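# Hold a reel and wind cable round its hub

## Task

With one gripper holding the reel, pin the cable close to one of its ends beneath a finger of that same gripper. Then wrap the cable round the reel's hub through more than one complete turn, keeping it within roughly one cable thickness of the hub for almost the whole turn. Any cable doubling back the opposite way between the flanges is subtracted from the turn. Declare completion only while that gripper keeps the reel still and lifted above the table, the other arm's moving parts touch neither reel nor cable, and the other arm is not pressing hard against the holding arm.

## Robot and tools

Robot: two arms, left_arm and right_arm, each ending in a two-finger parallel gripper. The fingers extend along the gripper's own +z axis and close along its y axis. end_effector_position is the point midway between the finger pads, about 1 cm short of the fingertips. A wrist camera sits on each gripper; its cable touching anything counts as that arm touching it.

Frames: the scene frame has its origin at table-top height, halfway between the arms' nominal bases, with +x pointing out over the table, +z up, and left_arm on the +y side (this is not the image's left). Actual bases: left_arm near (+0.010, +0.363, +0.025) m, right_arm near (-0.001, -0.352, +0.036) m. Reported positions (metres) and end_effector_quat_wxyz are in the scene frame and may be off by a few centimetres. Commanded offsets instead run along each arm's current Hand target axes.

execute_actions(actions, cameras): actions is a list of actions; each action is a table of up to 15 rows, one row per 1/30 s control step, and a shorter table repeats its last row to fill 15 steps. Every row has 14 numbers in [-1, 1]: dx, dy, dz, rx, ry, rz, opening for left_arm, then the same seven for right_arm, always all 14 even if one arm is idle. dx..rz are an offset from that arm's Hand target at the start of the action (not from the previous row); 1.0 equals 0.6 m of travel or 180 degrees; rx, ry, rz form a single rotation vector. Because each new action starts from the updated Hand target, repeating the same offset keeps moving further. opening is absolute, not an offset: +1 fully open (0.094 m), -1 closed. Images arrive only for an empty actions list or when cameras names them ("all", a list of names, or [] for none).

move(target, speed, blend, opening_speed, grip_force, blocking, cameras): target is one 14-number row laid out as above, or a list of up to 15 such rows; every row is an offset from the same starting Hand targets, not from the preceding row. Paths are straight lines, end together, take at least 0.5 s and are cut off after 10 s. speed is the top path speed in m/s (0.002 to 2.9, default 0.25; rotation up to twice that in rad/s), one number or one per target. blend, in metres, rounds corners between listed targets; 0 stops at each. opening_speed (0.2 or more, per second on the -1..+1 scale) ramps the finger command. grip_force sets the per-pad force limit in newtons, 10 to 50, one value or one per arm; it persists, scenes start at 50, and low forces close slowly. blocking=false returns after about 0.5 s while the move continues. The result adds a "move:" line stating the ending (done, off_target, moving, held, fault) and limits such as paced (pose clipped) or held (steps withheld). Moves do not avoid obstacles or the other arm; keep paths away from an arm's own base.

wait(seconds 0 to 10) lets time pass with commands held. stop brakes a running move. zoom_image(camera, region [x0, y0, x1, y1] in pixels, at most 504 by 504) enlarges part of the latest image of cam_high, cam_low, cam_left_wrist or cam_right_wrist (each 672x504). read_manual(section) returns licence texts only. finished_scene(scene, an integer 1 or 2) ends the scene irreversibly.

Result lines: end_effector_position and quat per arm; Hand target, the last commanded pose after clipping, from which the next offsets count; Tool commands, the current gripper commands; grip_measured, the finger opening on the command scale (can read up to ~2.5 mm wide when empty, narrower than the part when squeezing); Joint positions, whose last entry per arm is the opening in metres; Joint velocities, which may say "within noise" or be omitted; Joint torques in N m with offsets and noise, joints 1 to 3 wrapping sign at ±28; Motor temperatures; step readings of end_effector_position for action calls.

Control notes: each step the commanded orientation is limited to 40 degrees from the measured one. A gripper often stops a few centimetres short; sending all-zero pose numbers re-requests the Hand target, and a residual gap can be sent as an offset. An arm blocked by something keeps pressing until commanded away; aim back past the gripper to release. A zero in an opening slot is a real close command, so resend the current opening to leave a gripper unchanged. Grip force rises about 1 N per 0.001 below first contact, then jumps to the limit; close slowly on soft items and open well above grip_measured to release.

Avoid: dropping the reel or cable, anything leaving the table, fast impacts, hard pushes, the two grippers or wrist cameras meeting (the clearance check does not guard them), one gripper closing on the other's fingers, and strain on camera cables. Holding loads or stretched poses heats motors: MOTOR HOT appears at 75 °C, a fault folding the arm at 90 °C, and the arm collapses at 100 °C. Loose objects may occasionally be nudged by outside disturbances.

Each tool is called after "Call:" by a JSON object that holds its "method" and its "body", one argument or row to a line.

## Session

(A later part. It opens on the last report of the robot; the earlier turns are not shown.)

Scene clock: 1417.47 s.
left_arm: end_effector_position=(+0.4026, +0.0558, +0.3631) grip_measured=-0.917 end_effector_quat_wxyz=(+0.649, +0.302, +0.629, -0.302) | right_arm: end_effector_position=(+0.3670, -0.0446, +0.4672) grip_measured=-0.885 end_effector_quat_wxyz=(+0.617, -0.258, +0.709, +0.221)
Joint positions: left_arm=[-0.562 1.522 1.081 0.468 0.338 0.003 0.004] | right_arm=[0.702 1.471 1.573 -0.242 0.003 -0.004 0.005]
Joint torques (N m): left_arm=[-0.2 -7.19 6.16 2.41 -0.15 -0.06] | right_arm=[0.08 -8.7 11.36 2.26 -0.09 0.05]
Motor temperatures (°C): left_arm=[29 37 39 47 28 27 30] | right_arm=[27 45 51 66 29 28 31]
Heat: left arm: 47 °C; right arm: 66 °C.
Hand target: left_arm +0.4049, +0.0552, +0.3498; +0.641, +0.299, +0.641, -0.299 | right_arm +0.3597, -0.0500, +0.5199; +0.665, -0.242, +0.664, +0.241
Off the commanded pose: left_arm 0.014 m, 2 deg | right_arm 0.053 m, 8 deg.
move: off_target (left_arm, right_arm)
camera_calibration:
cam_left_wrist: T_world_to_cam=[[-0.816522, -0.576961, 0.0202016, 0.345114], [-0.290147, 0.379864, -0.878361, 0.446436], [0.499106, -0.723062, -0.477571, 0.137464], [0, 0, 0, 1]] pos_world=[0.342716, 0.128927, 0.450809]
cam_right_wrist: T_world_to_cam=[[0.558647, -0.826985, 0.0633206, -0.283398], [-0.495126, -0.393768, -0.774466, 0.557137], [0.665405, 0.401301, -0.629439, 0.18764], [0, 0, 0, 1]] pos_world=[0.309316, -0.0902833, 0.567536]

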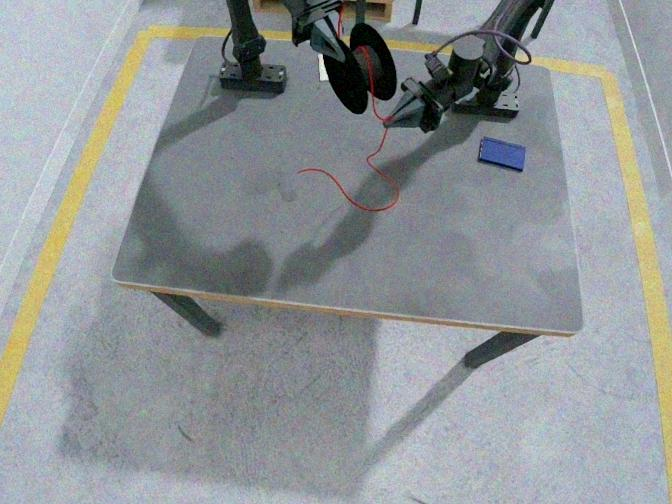

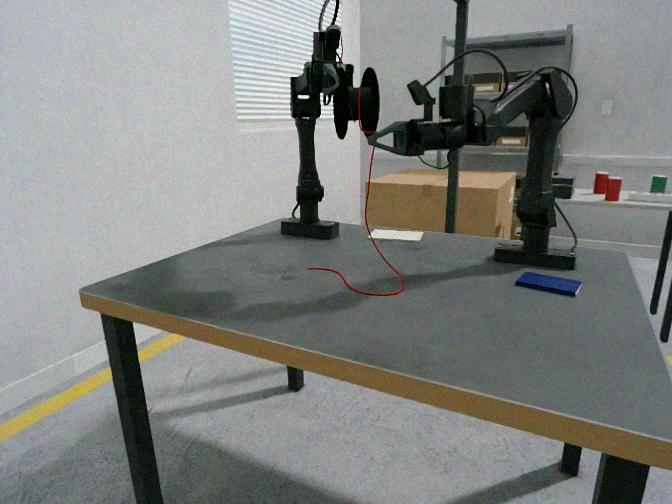

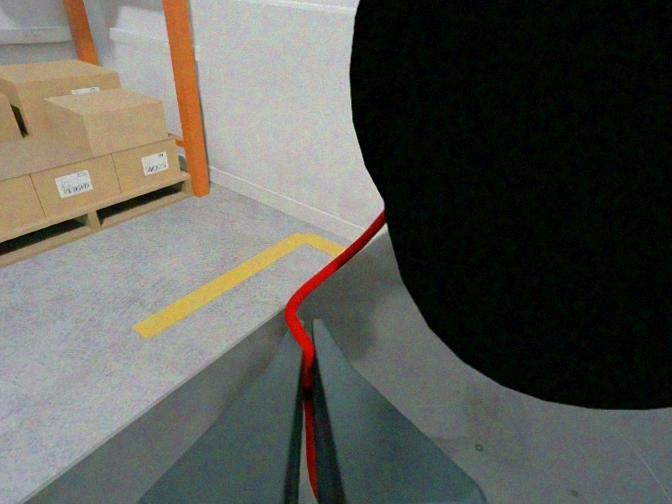

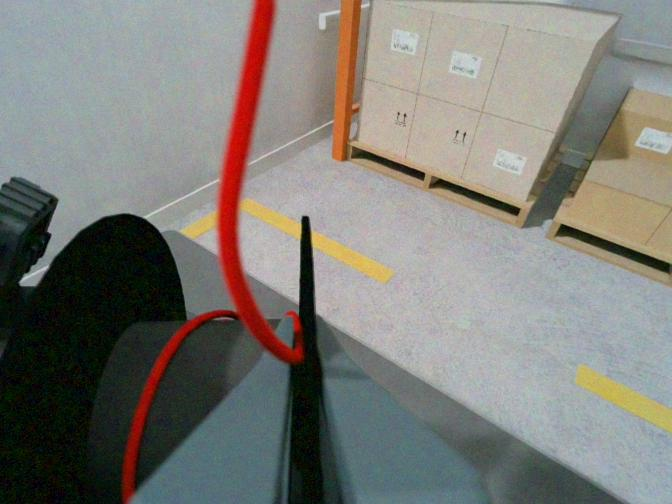

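Call:
{"method": "execute_actions", "body": {
  "actions": []
}}

Call:
{"method": "zoom_image", "body": {
  "camera": "cam_low",
  "region": [280, 20, 440, 180]
}}

Call:
{"method": "zoom_image", "body": {
  "camera": "cam_high",
  "region": [270, 0, 430, 120]
}}

Scene clock: 1434.20 s.
left_arm: end_effector_position=(+0.4027, +0.0558, +0.3632) grip_measured=-0.917 end_effector_quat_wxyz=(+0.649, +0.302, +0.629, -0.302) | right_arm: end_effector_position=(+0.3670, -0.0446, +0.4672) grip_measured=-0.885 end_effector_quat_wxyz=(+0.617, -0.258, +0.709, +0.221)
Joint positions: left_arm=[-0.562 1.522 1.081 0.468 0.337 0.003 0.004] | right_arm=[0.702 1.471 1.573 -0.242 0.003 -0.004 0.005]
Joint velocities: within noise
Joint torques (N m): left_arm=[-0.18 -7.2 6.17 2.44 -0.15 -0.06] | right_arm=[-0.21 -8.81 11.28 2.3 -0.09 0.02]
Motor temperatures (°C): left_arm=[29 37 39 49 28 27 30] | right_arm=[27 45 51 67 29 28 31]
Heat: left arm: 49 °C; right arm: 67 °C.
Hand target: left_arm +0.4049, +0.0552, +0.3498; +0.641, +0.299, +0.641, -0.299 | right_arm +0.3597, -0.0500, +0.5199; +0.665, -0.242, +0.664, +0.241
Tool commands: left_gripper/opening=-1.0 right_gripper/opening=-1.0
Off the commanded pose: left_arm 0.014 m, 2 deg | right_arm 0.053 m, 8 deg.
camera_calibration:
cam_left_wrist: T_world_to_cam=[[-0.816293, -0.577293, 0.0199805, 0.345233], [-0.28996, 0.379597, -0.878538, 0.446536], [0.499589, -0.722938, -0.477254, 0.137259], [0, 0, 0, 1]] pos_world=[0.342716, 0.129027, 0.450908]
cam_right_wrist: T_world_to_cam=[[0.558647, -0.826985, 0.0633206, -0.283398], [-0.495126, -0.393768, -0.774466, 0.557137], [0.665405, 0.401301, -0.629439, 0.18764], [0, 0, 0, 1]] pos_world=[0.309316, -0.0902833, 0.567536]

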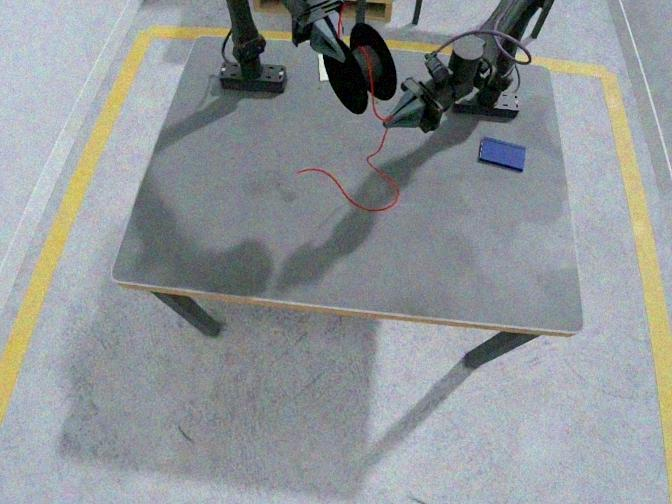

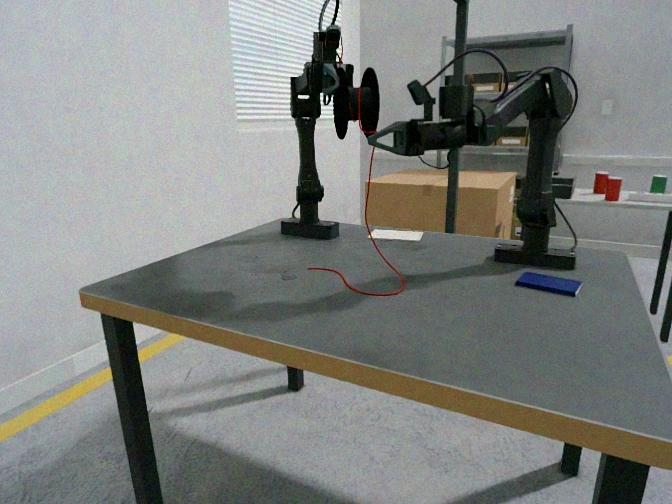

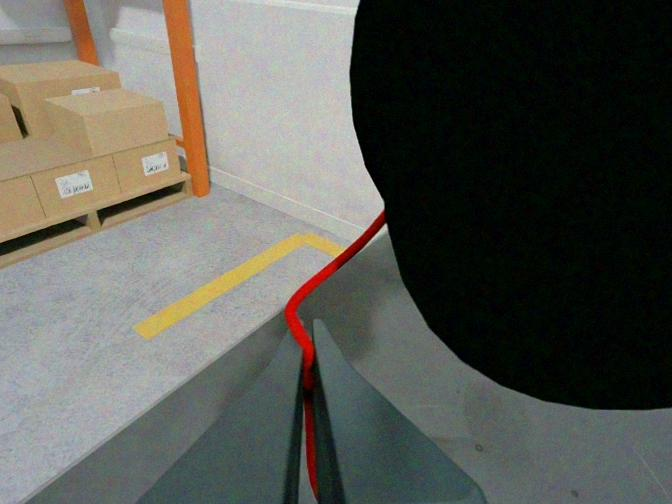

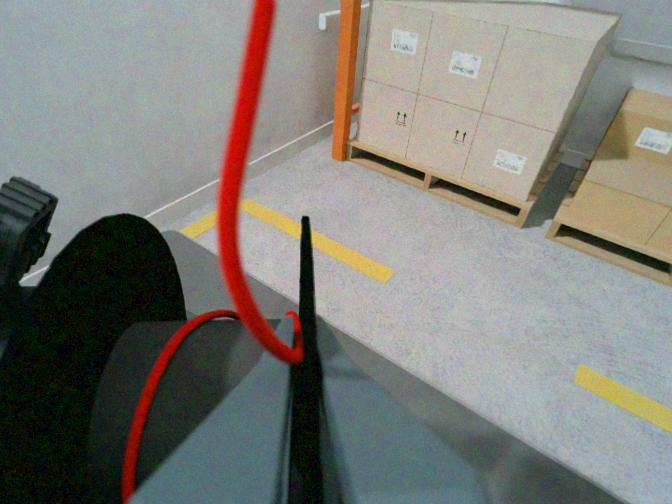

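Scaled by 3.150 from the camera's 672x504 image, which has a finer 960x720 frame.

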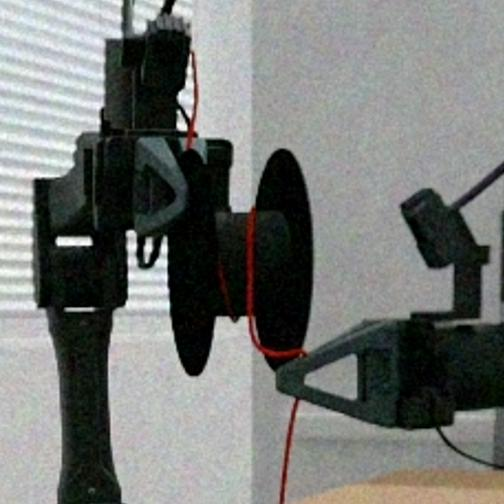

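Scaled by 3.150 from the camera's 672x504 image, which has a finer 960x720 frame.

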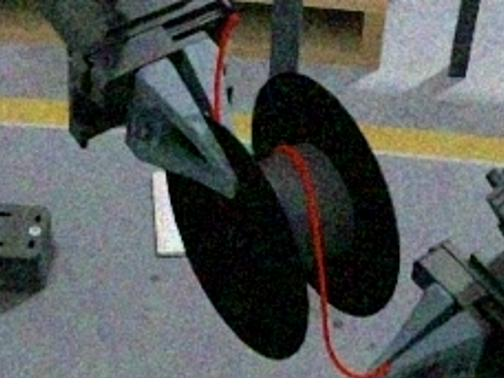

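Call:
{"method": "move", "body": {
  "target": [0.055, 0.0, 0, 0, 0, 0, -1, 0, 0, 0, 0, 0, 0, -1],
  "speed": 0.06,
  "cameras": ["cam_low", "cam_right_wrist", "cam_high"]
}}

Call:
{"method": "zoom_image", "body": {
  "camera": "cam_low",
  "region": [310, 40, 410, 180]
}}

Call:
{"method": "zoom_image", "body": {
  "camera": "cam_right_wrist",
  "region": [60, 260, 340, 504]
}}

Scene clock: 1475.97 s.
left_arm: end_effector_position=(+0.4027, +0.0558, +0.3348) grip_measured=-0.917 end_effector_quat_wxyz=(+0.653, +0.301, +0.625, -0.302) | right_arm: end_effector_position=(+0.3668, -0.0448, +0.4652) grip_measured=-0.885 end_effector_quat_wxyz=(+0.615, -0.259, +0.712, +0.220)
Joint positions: left_arm=[-0.562 1.555 0.985 0.61 0.337 0.003 0.004] | right_arm=[0.702 1.471 1.573 -0.25 0.003 -0.004 0.005]
Joint torques (N m): left_arm=[-0.21 -6.98 5.78 2.42 -0.14 -0.04] | right_arm=[-0.06 -8.92 11.28 2.39 -0.07 0]
Motor temperatures (°C): left_arm=[29 37 39 51 28 27 30] | right_arm=[27 44 52 69 29 28 31]
Heat: left arm: 51 °C; right arm: 69 °C.
Hand target: left_arm +0.4049, +0.0552, +0.3168; +0.641, +0.299, +0.641, -0.299 | right_arm +0.3597, -0.0500, +0.5199; +0.665, -0.242, +0.664, +0.241
Off the commanded pose: left_arm 0.018 m, 2 deg | right_arm 0.055 m, 8 deg.
move: off_target (left_arm, right_arm)
camera_calibration:
cam_right_wrist: T_world_to_cam=[[0.559018, -0.826669, 0.0641579, -0.283845], [-0.499865, -0.397735, -0.769377, 0.554587], [0.661538, 0.398026, -0.635565, 0.190737], [0, 0, 0, 1]] pos_world=[0.309714, -0.0899853, 0.566123]
Images, in order (width x height): cam_high 672x504, cam_low 672x504, cam_right_wrist 672x504.

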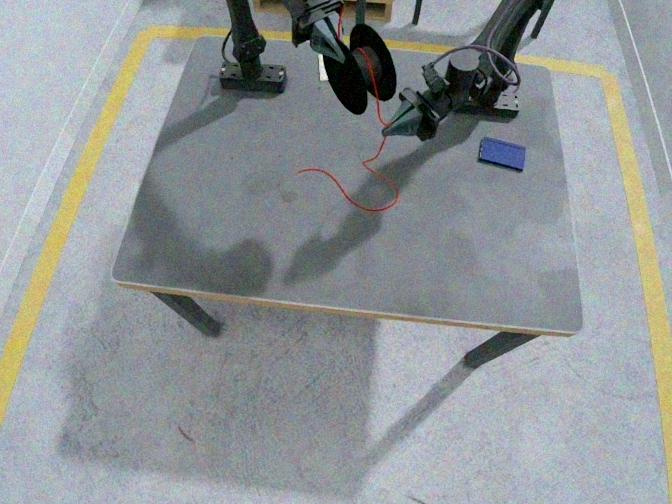

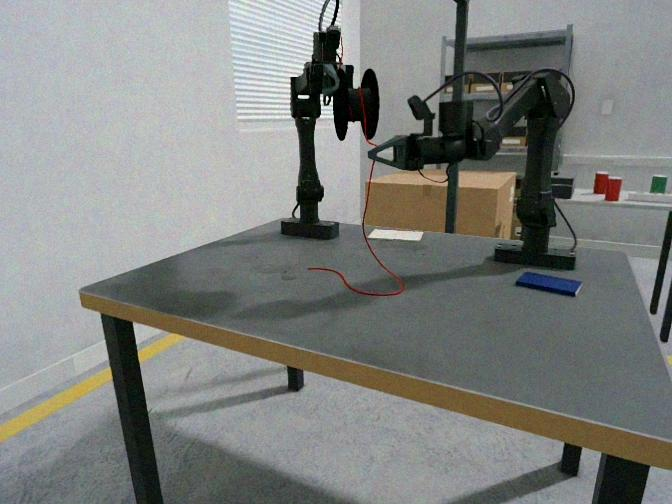

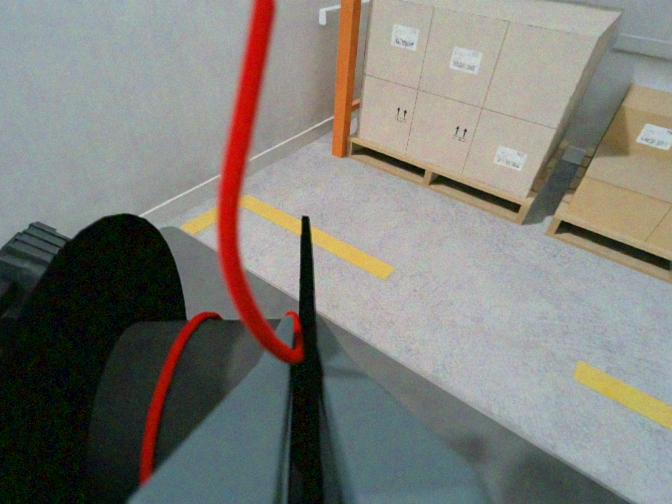

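Scaled by 3.600 from the camera's 672x504 image, which has a finer 960x720 frame.

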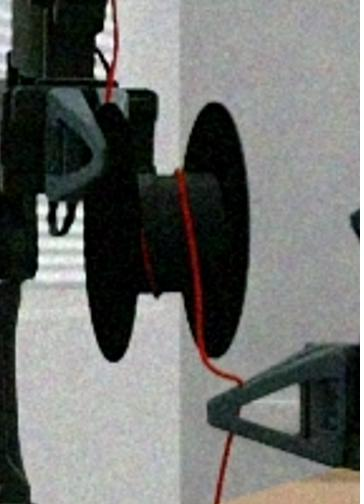

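Scaled by 1.800 from the camera's 672x504 image, which has a finer 960x720 frame.

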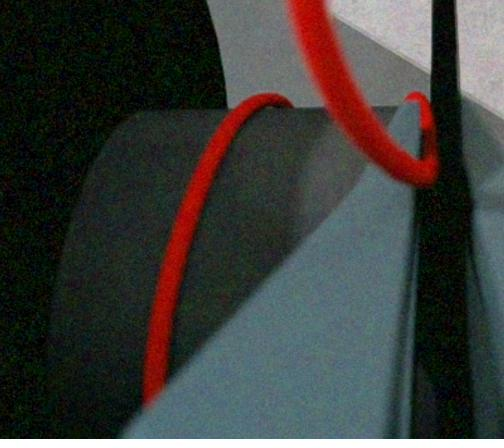

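Call:
{"method": "move", "body": {
  "target": [-0.033, 0.0, 0, 0, 0, 0, -1, 0.057, 0, -0.058, 0, -0.2778, 0, -1],
  "speed": 0.12,
  "cameras": ["cam_low", "cam_right_wrist", "cam_high", "cam_left_wrist"]
}}

Call:
{"method": "zoom_image", "body": {
  "camera": "cam_low",
  "region": [310, 40, 410, 180]
}}

Call:
{"method": "zoom_image", "body": {
  "camera": "cam_right_wrist",
  "region": [60, 260, 340, 504]
}}

Call:
{"method": "zoom_image", "body": {
  "camera": "cam_high",
  "region": [270, 0, 430, 150]
}}

Scene clock: 1507.40 s.
left_arm: end_effector_position=(+0.4041, +0.0550, +0.3360) grip_measured=-0.917 end_effector_quat_wxyz=(+0.649, +0.302, +0.630, -0.302) | right_arm: end_effector_position=(+0.3581, -0.0514, +0.4421) grip_measured=-0.885 end_effector_quat_wxyz=(+0.840, -0.155, +0.423, +0.301)
Joint positions: left_arm=[-0.562 1.555 1.003 0.579 0.337 0.003 0.004] | right_arm=[0.702 1.673 0.918 1.39 0.001 -0.008 0.005]
Joint torques (N m): left_arm=[-0.24 -8.99 8.91 1.96 -0.13 -0.05] | right_arm=[0.03 -7.72 7.68 2.79 0.05 0.1]
Motor temperatures (°C): left_arm=[29 36 39 49 28 27 31] | right_arm=[27 44 52 77 29 28 31]
Heat: left arm: 49 °C; right arm: 77 °C. Fold the right arm in close to its base, or ease its load, before you think long.
Hand target: left_arm +0.4049, +0.0552, +0.3367; +0.641, +0.299, +0.641, -0.299 | right_arm +0.3330, -0.0724, +0.4859; +0.883, -0.117, +0.321, +0.321
Off the commanded pose: left_arm 0.001 m, 2 deg | right_arm 0.054 m, 14 deg.
MOTOR HOT: joint 4 (wrist pitch) of the right arm reports 77 °C; the controller's stop level is 90 °C. To cool a motor, set the load down, stop pushing, or move to a pose that needs little force.
joint sent to its limit (right arm) — joint 4 (wrist pitch), upper limit. The joint targets still meet the commanded pose.
move: off_target (right_arm)
camera_calibration:
cam_left_wrist: T_world_to_cam=[[-0.816254, -0.577336, 0.0203213, 0.346245], [-0.290572, 0.379907, -0.878202, 0.423505], [0.499298, -0.72274, -0.477858, 0.123307], [0, 0, 0, 1]] pos_world=[0.344116, 0.128126, 0.42381]
cam_right_wrist: T_world_to_cam=[[0.54703, -0.836839, -0.0214196, -0.241409], [0.0622449, 0.0661785, -0.995864, 0.452451], [0.834796, 0.543434, 0.0882906, -0.190169], [0, 0, 0, 1]] pos_world=[0.262648, -0.128619, 0.4622]

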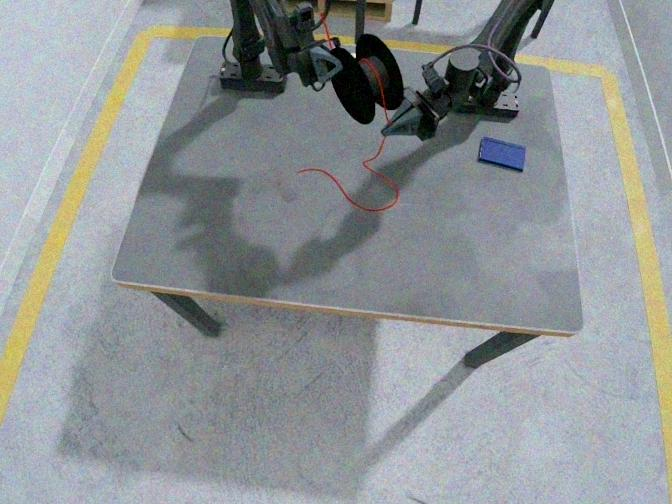

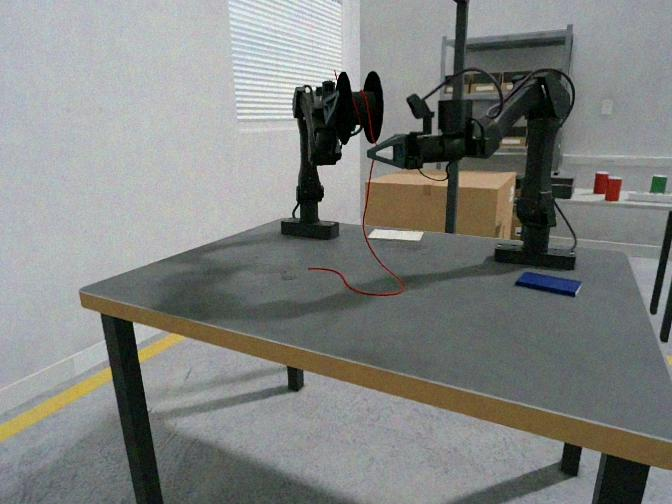

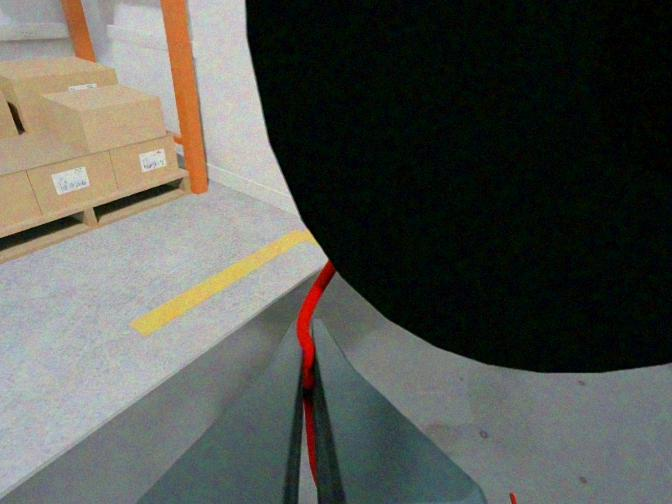

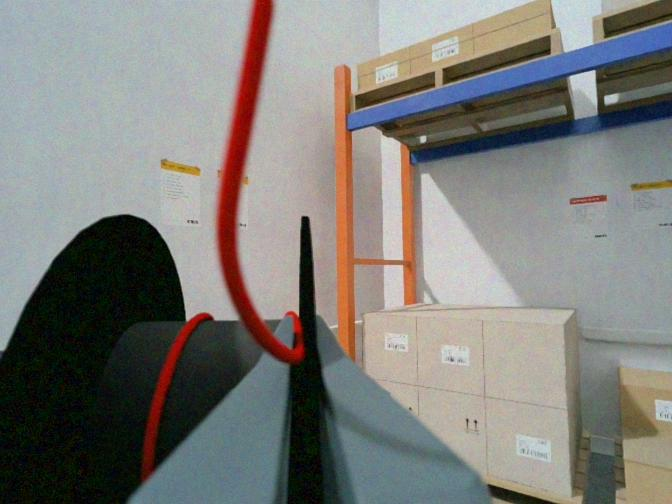

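Scaled by 3.600 from the camera's 672x504 image, which has a finer 960x720 frame.

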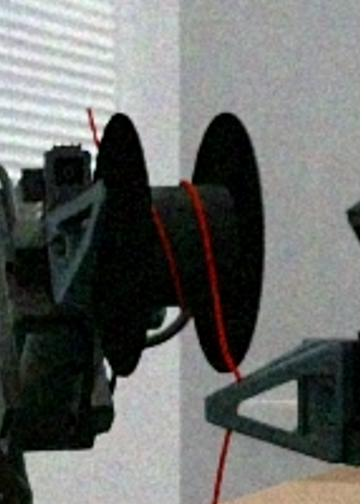

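Scaled by 1.800 from the camera's 672x504 image, which has a finer 960x720 frame.

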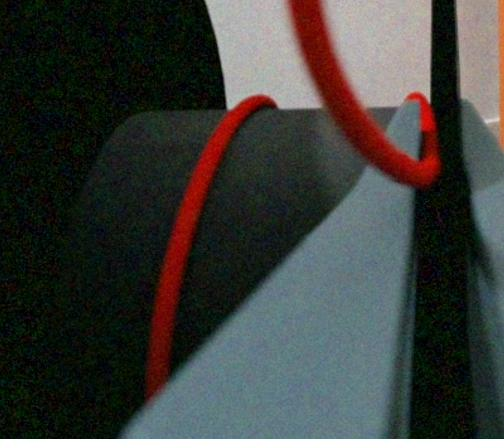

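Scaled by 3.150 from the camera's 672x504 image, which has a finer 960x720 frame.

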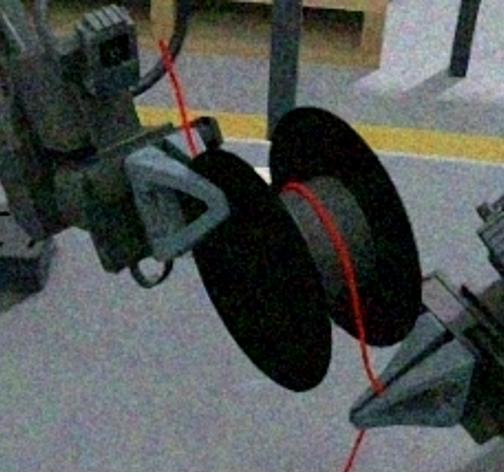

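Call:
{"method": "move", "body": {
  "target": [
    [0, 0, 0, 0, 0, 0, -0.5, 0, 0, 0, 0, 0, 0, -1],
    [0, 0, -0.36, 0, 0, 0, -0.5, 0, 0, 0, 0, 0, 0, -1]
  ],
  "speed": 0.2,
  "opening_speed": 0.6,
  "cameras": ["cam_low", "cam_right_wrist", "cam_high", "cam_left_wrist"]
}}

Call:
{"method": "zoom_image", "body": {
  "camera": "cam_low",
  "region": [310, 40, 410, 180]
}}

Call:
{"method": "zoom_image", "body": {
  "camera": "cam_right_wrist",
  "region": [60, 260, 340, 504]
}}

Call:
{"method": "zoom_image", "body": {
  "camera": "cam_high",
  "region": [270, 0, 430, 150]
}}

Scene clock: 1517.80 s.
left_arm: end_effector_position=(+0.2665, +0.2196, +0.3464) grip_measured=-0.502 end_effector_quat_wxyz=(+0.649, +0.299, +0.632, -0.299) | right_arm: end_effector_position=(+0.3545, -0.0543, +0.4482) grip_measured=-0.885 end_effector_quat_wxyz=(+0.847, -0.151, +0.411, +0.303)
Joint positions: left_arm=[-0.058 0.708 0.567 0.174 0.832 -0.015 0.023] | right_arm=[0.702 1.673 0.918 1.421 0 -0.008 0.005]
Joint torques (N m): left_arm=[0.57 -0.53 6.31 2.07 0.07 0.12] | right_arm=[-0.24 -7.9 7.91 2.46 0.01 0.06]
Motor temperatures (°C): left_arm=[29 37 40 48 28 27 30] | right_arm=[27 44 51 78 29 28 31]
Heat: left arm: 48 °C; right arm: 78 °C. Fold the right arm in close to its base, or ease its load, before you think long.
Hand target: left_arm +0.2662, +0.2207, +0.3364; +0.641, +0.299, +0.641, -0.299 | right_arm +0.3330, -0.0724, +0.4859; +0.883, -0.117, +0.321, +0.321
Off the commanded pose: left_arm 0.010 m, 1 deg | right_arm 0.047 m, 12 deg.
MOTOR HOT: still on. Joint 4 (wrist pitch) of the right arm reports 78 °C.
joint sent to its limit (right arm) — joint 4 (wrist pitch), upper limit. The joint targets still meet the commanded pose.
move: off_target (right_arm)
camera_calibration:
cam_left_wrist: T_world_to_cam=[[-0.810782, -0.58493, 0.0221476, 0.328427], [-0.296653, 0.377989, -0.876996, 0.331738], [0.504609, -0.717622, -0.479988, 0.314087], [0, 0, 0, 1]] pos_world=[0.206203, 0.292109, 0.434416]
cam_right_wrist: T_world_to_cam=[[0.547596, -0.836387, -0.0244118, -0.240548], [0.0859448, 0.0852419, -0.992647, 0.450138], [0.832318, 0.541471, 0.118561, -0.19895], [0, 0, 0, 1]] pos_world=[0.258626, -0.131836, 0.464544]

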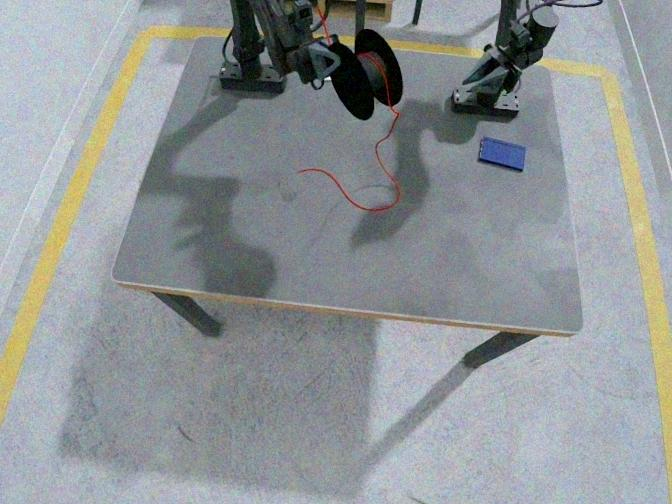

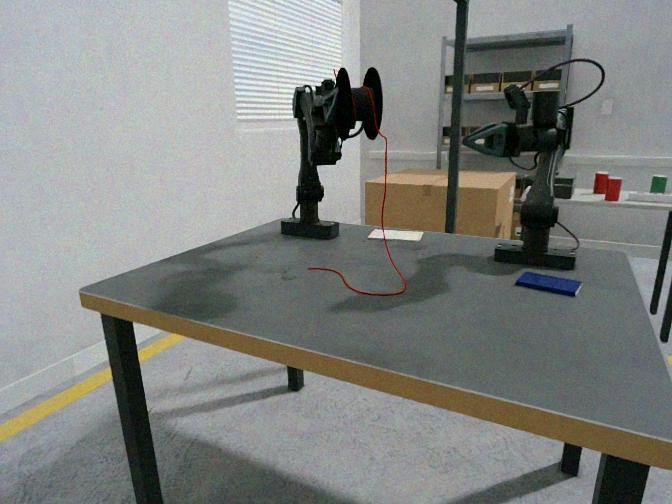

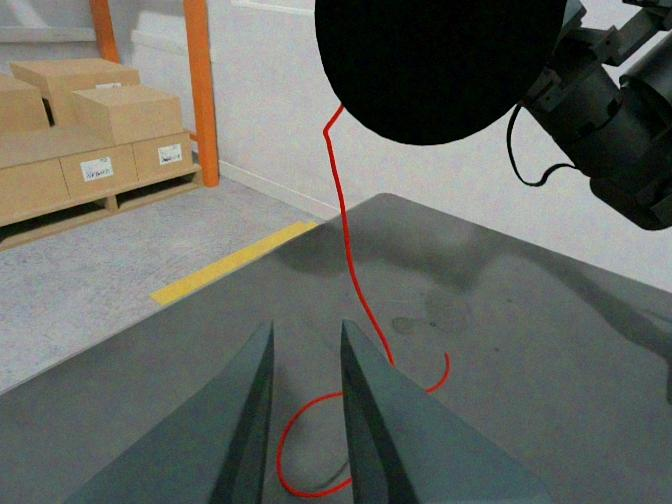

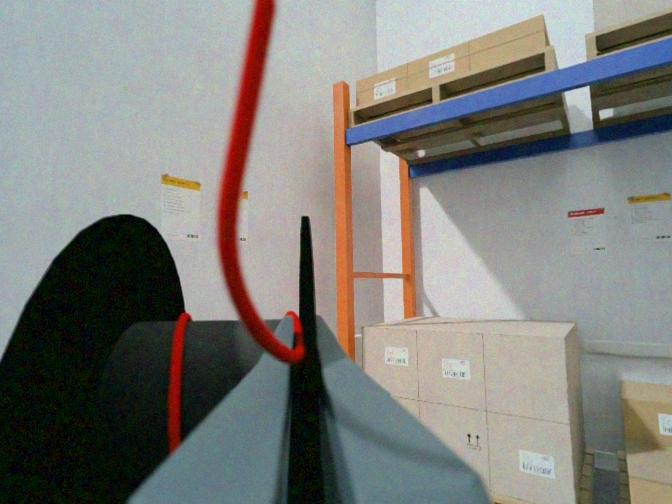

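Scaled by 3.600 from the camera's 672x504 image, which has a finer 960x720 frame.

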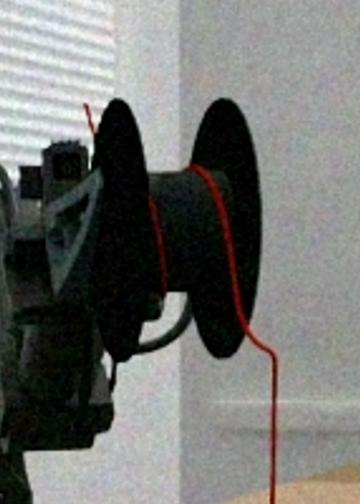

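Scaled by 1.800 from the camera's 672x504 image, which has a finer 960x720 frame.

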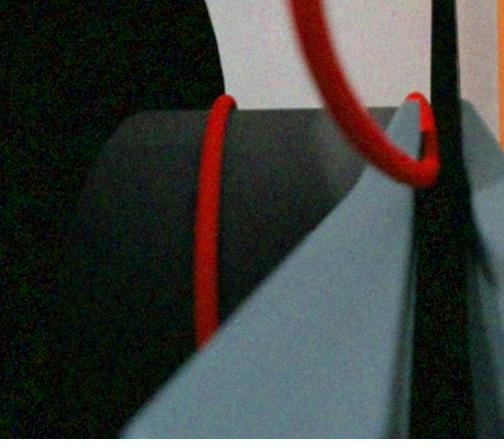

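Scaled by 3.150 from the camera's 672x504 image, which has a finer 960x720 frame.

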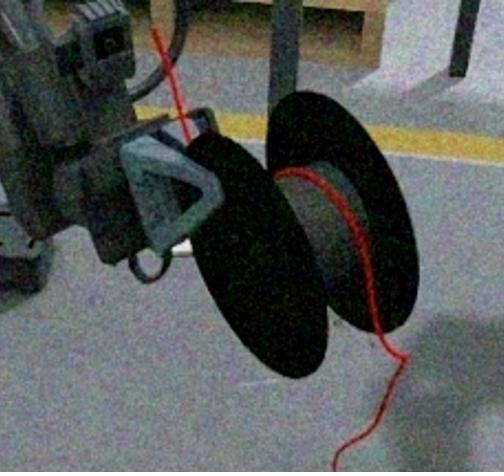

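Call:
{"method": "move", "body": {
  "target": [0, 0, 0, 0, 0, 0, -0.5, 0, 0, 0, 0, 0.03, 0, -1],
  "speed": 0.1,
  "cameras": ["cam_low", "cam_right_wrist", "cam_high"]
}}

Call:
{"method": "zoom_image", "body": {
  "camera": "cam_low",
  "region": [330, 60, 400, 150]
}}

Call:
{"method": "zoom_image", "body": {
  "camera": "cam_right_wrist",
  "region": [60, 260, 340, 504]
}}

Call:
{"method": "zoom_image", "body": {
  "camera": "cam_high",
  "region": [310, 10, 420, 130]
}}

Scene clock: 1549.07 s.
left_arm: end_effector_position=(+0.2665, +0.2196, +0.3463) grip_measured=-0.502 end_effector_quat_wxyz=(+0.649, +0.299, +0.632, -0.299) | right_arm: end_effector_position=(+0.3540, -0.0548, +0.4503) grip_measured=-0.885 end_effector_quat_wxyz=(+0.844, -0.153, +0.416, +0.302)
Joint positions: left_arm=[-0.058 0.708 0.567 0.174 0.833 -0.015 0.023] | right_arm=[0.702 1.653 0.918 1.387 0 -0.008 0.005]
Joint torques (N m): left_arm=[0.59 -0.62 6.26 2.02 0.06 0.11] | right_arm=[-0.14 -10.95 7.19 1.89 -0.06 0.06]
Motor temperatures (°C): left_arm=[29 34 38 49 28 27 29] | right_arm=[27 43 51 79 29 28 31]
Heat: left arm: 49 °C; right arm: 79 °C. Fold the right arm in close to its base, or ease its load, before you think long.
Hand target: left_arm +0.2662, +0.2208, +0.3364; +0.641, +0.299, +0.641, -0.299 | right_arm +0.3330, -0.0724, +0.4858; +0.867, -0.132, +0.362, +0.315
Off the commanded pose: left_arm 0.010 m, 1 deg | right_arm 0.045 m, 7 deg.
MOTOR HOT: still on. Joint 4 (wrist pitch) of the right arm reports 79 °C.
move: off_target (right_arm)
camera_calibration:
cam_right_wrist: T_world_to_cam=[[0.547401, -0.836558, -0.0228665, -0.24118], [0.0754146, 0.0765233, -0.994212, 0.456349], [0.833465, 0.542508, 0.104978, -0.192724], [0, 0, 0, 1]] pos_world=[0.258236, -0.132128, 0.468424]
Images, in order (width x height): cam_high 672x504, cam_low 672x504, cam_right_wrist 672x504.

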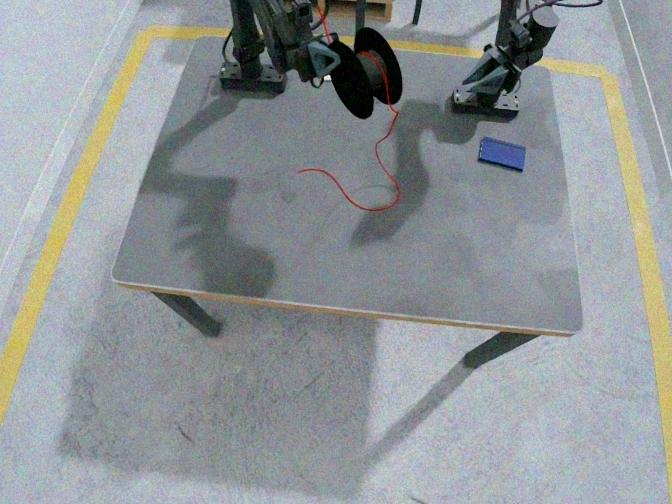

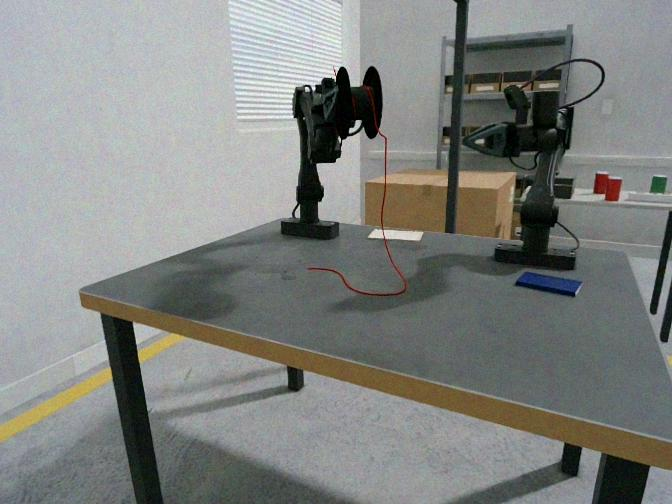

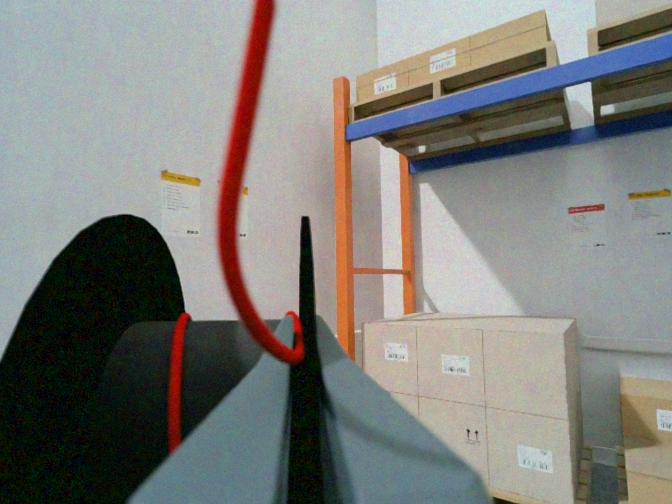

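Scaled by 5.600 from the camera's 672x504 image, which has a finer 960x720 frame.

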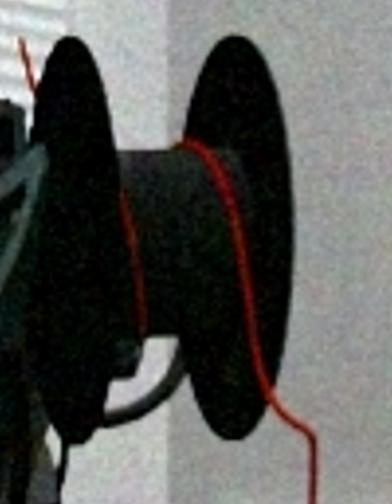

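Scaled by 1.800 from the camera's 672x504 image, which has a finer 960x720 frame.

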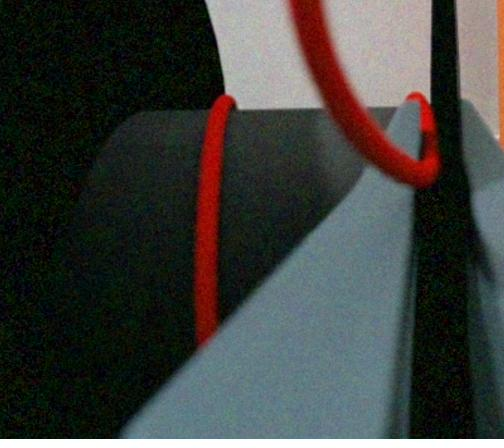

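Scaled by 4.200 from the camera's 672x504 image, which has a finer 960x720 frame.

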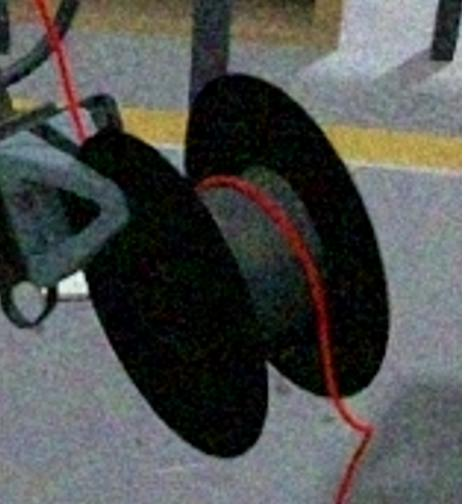

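Call:
{"method": "finished_scene", "body": {
  "scene": 1
}}

The scene is finished: the task was done.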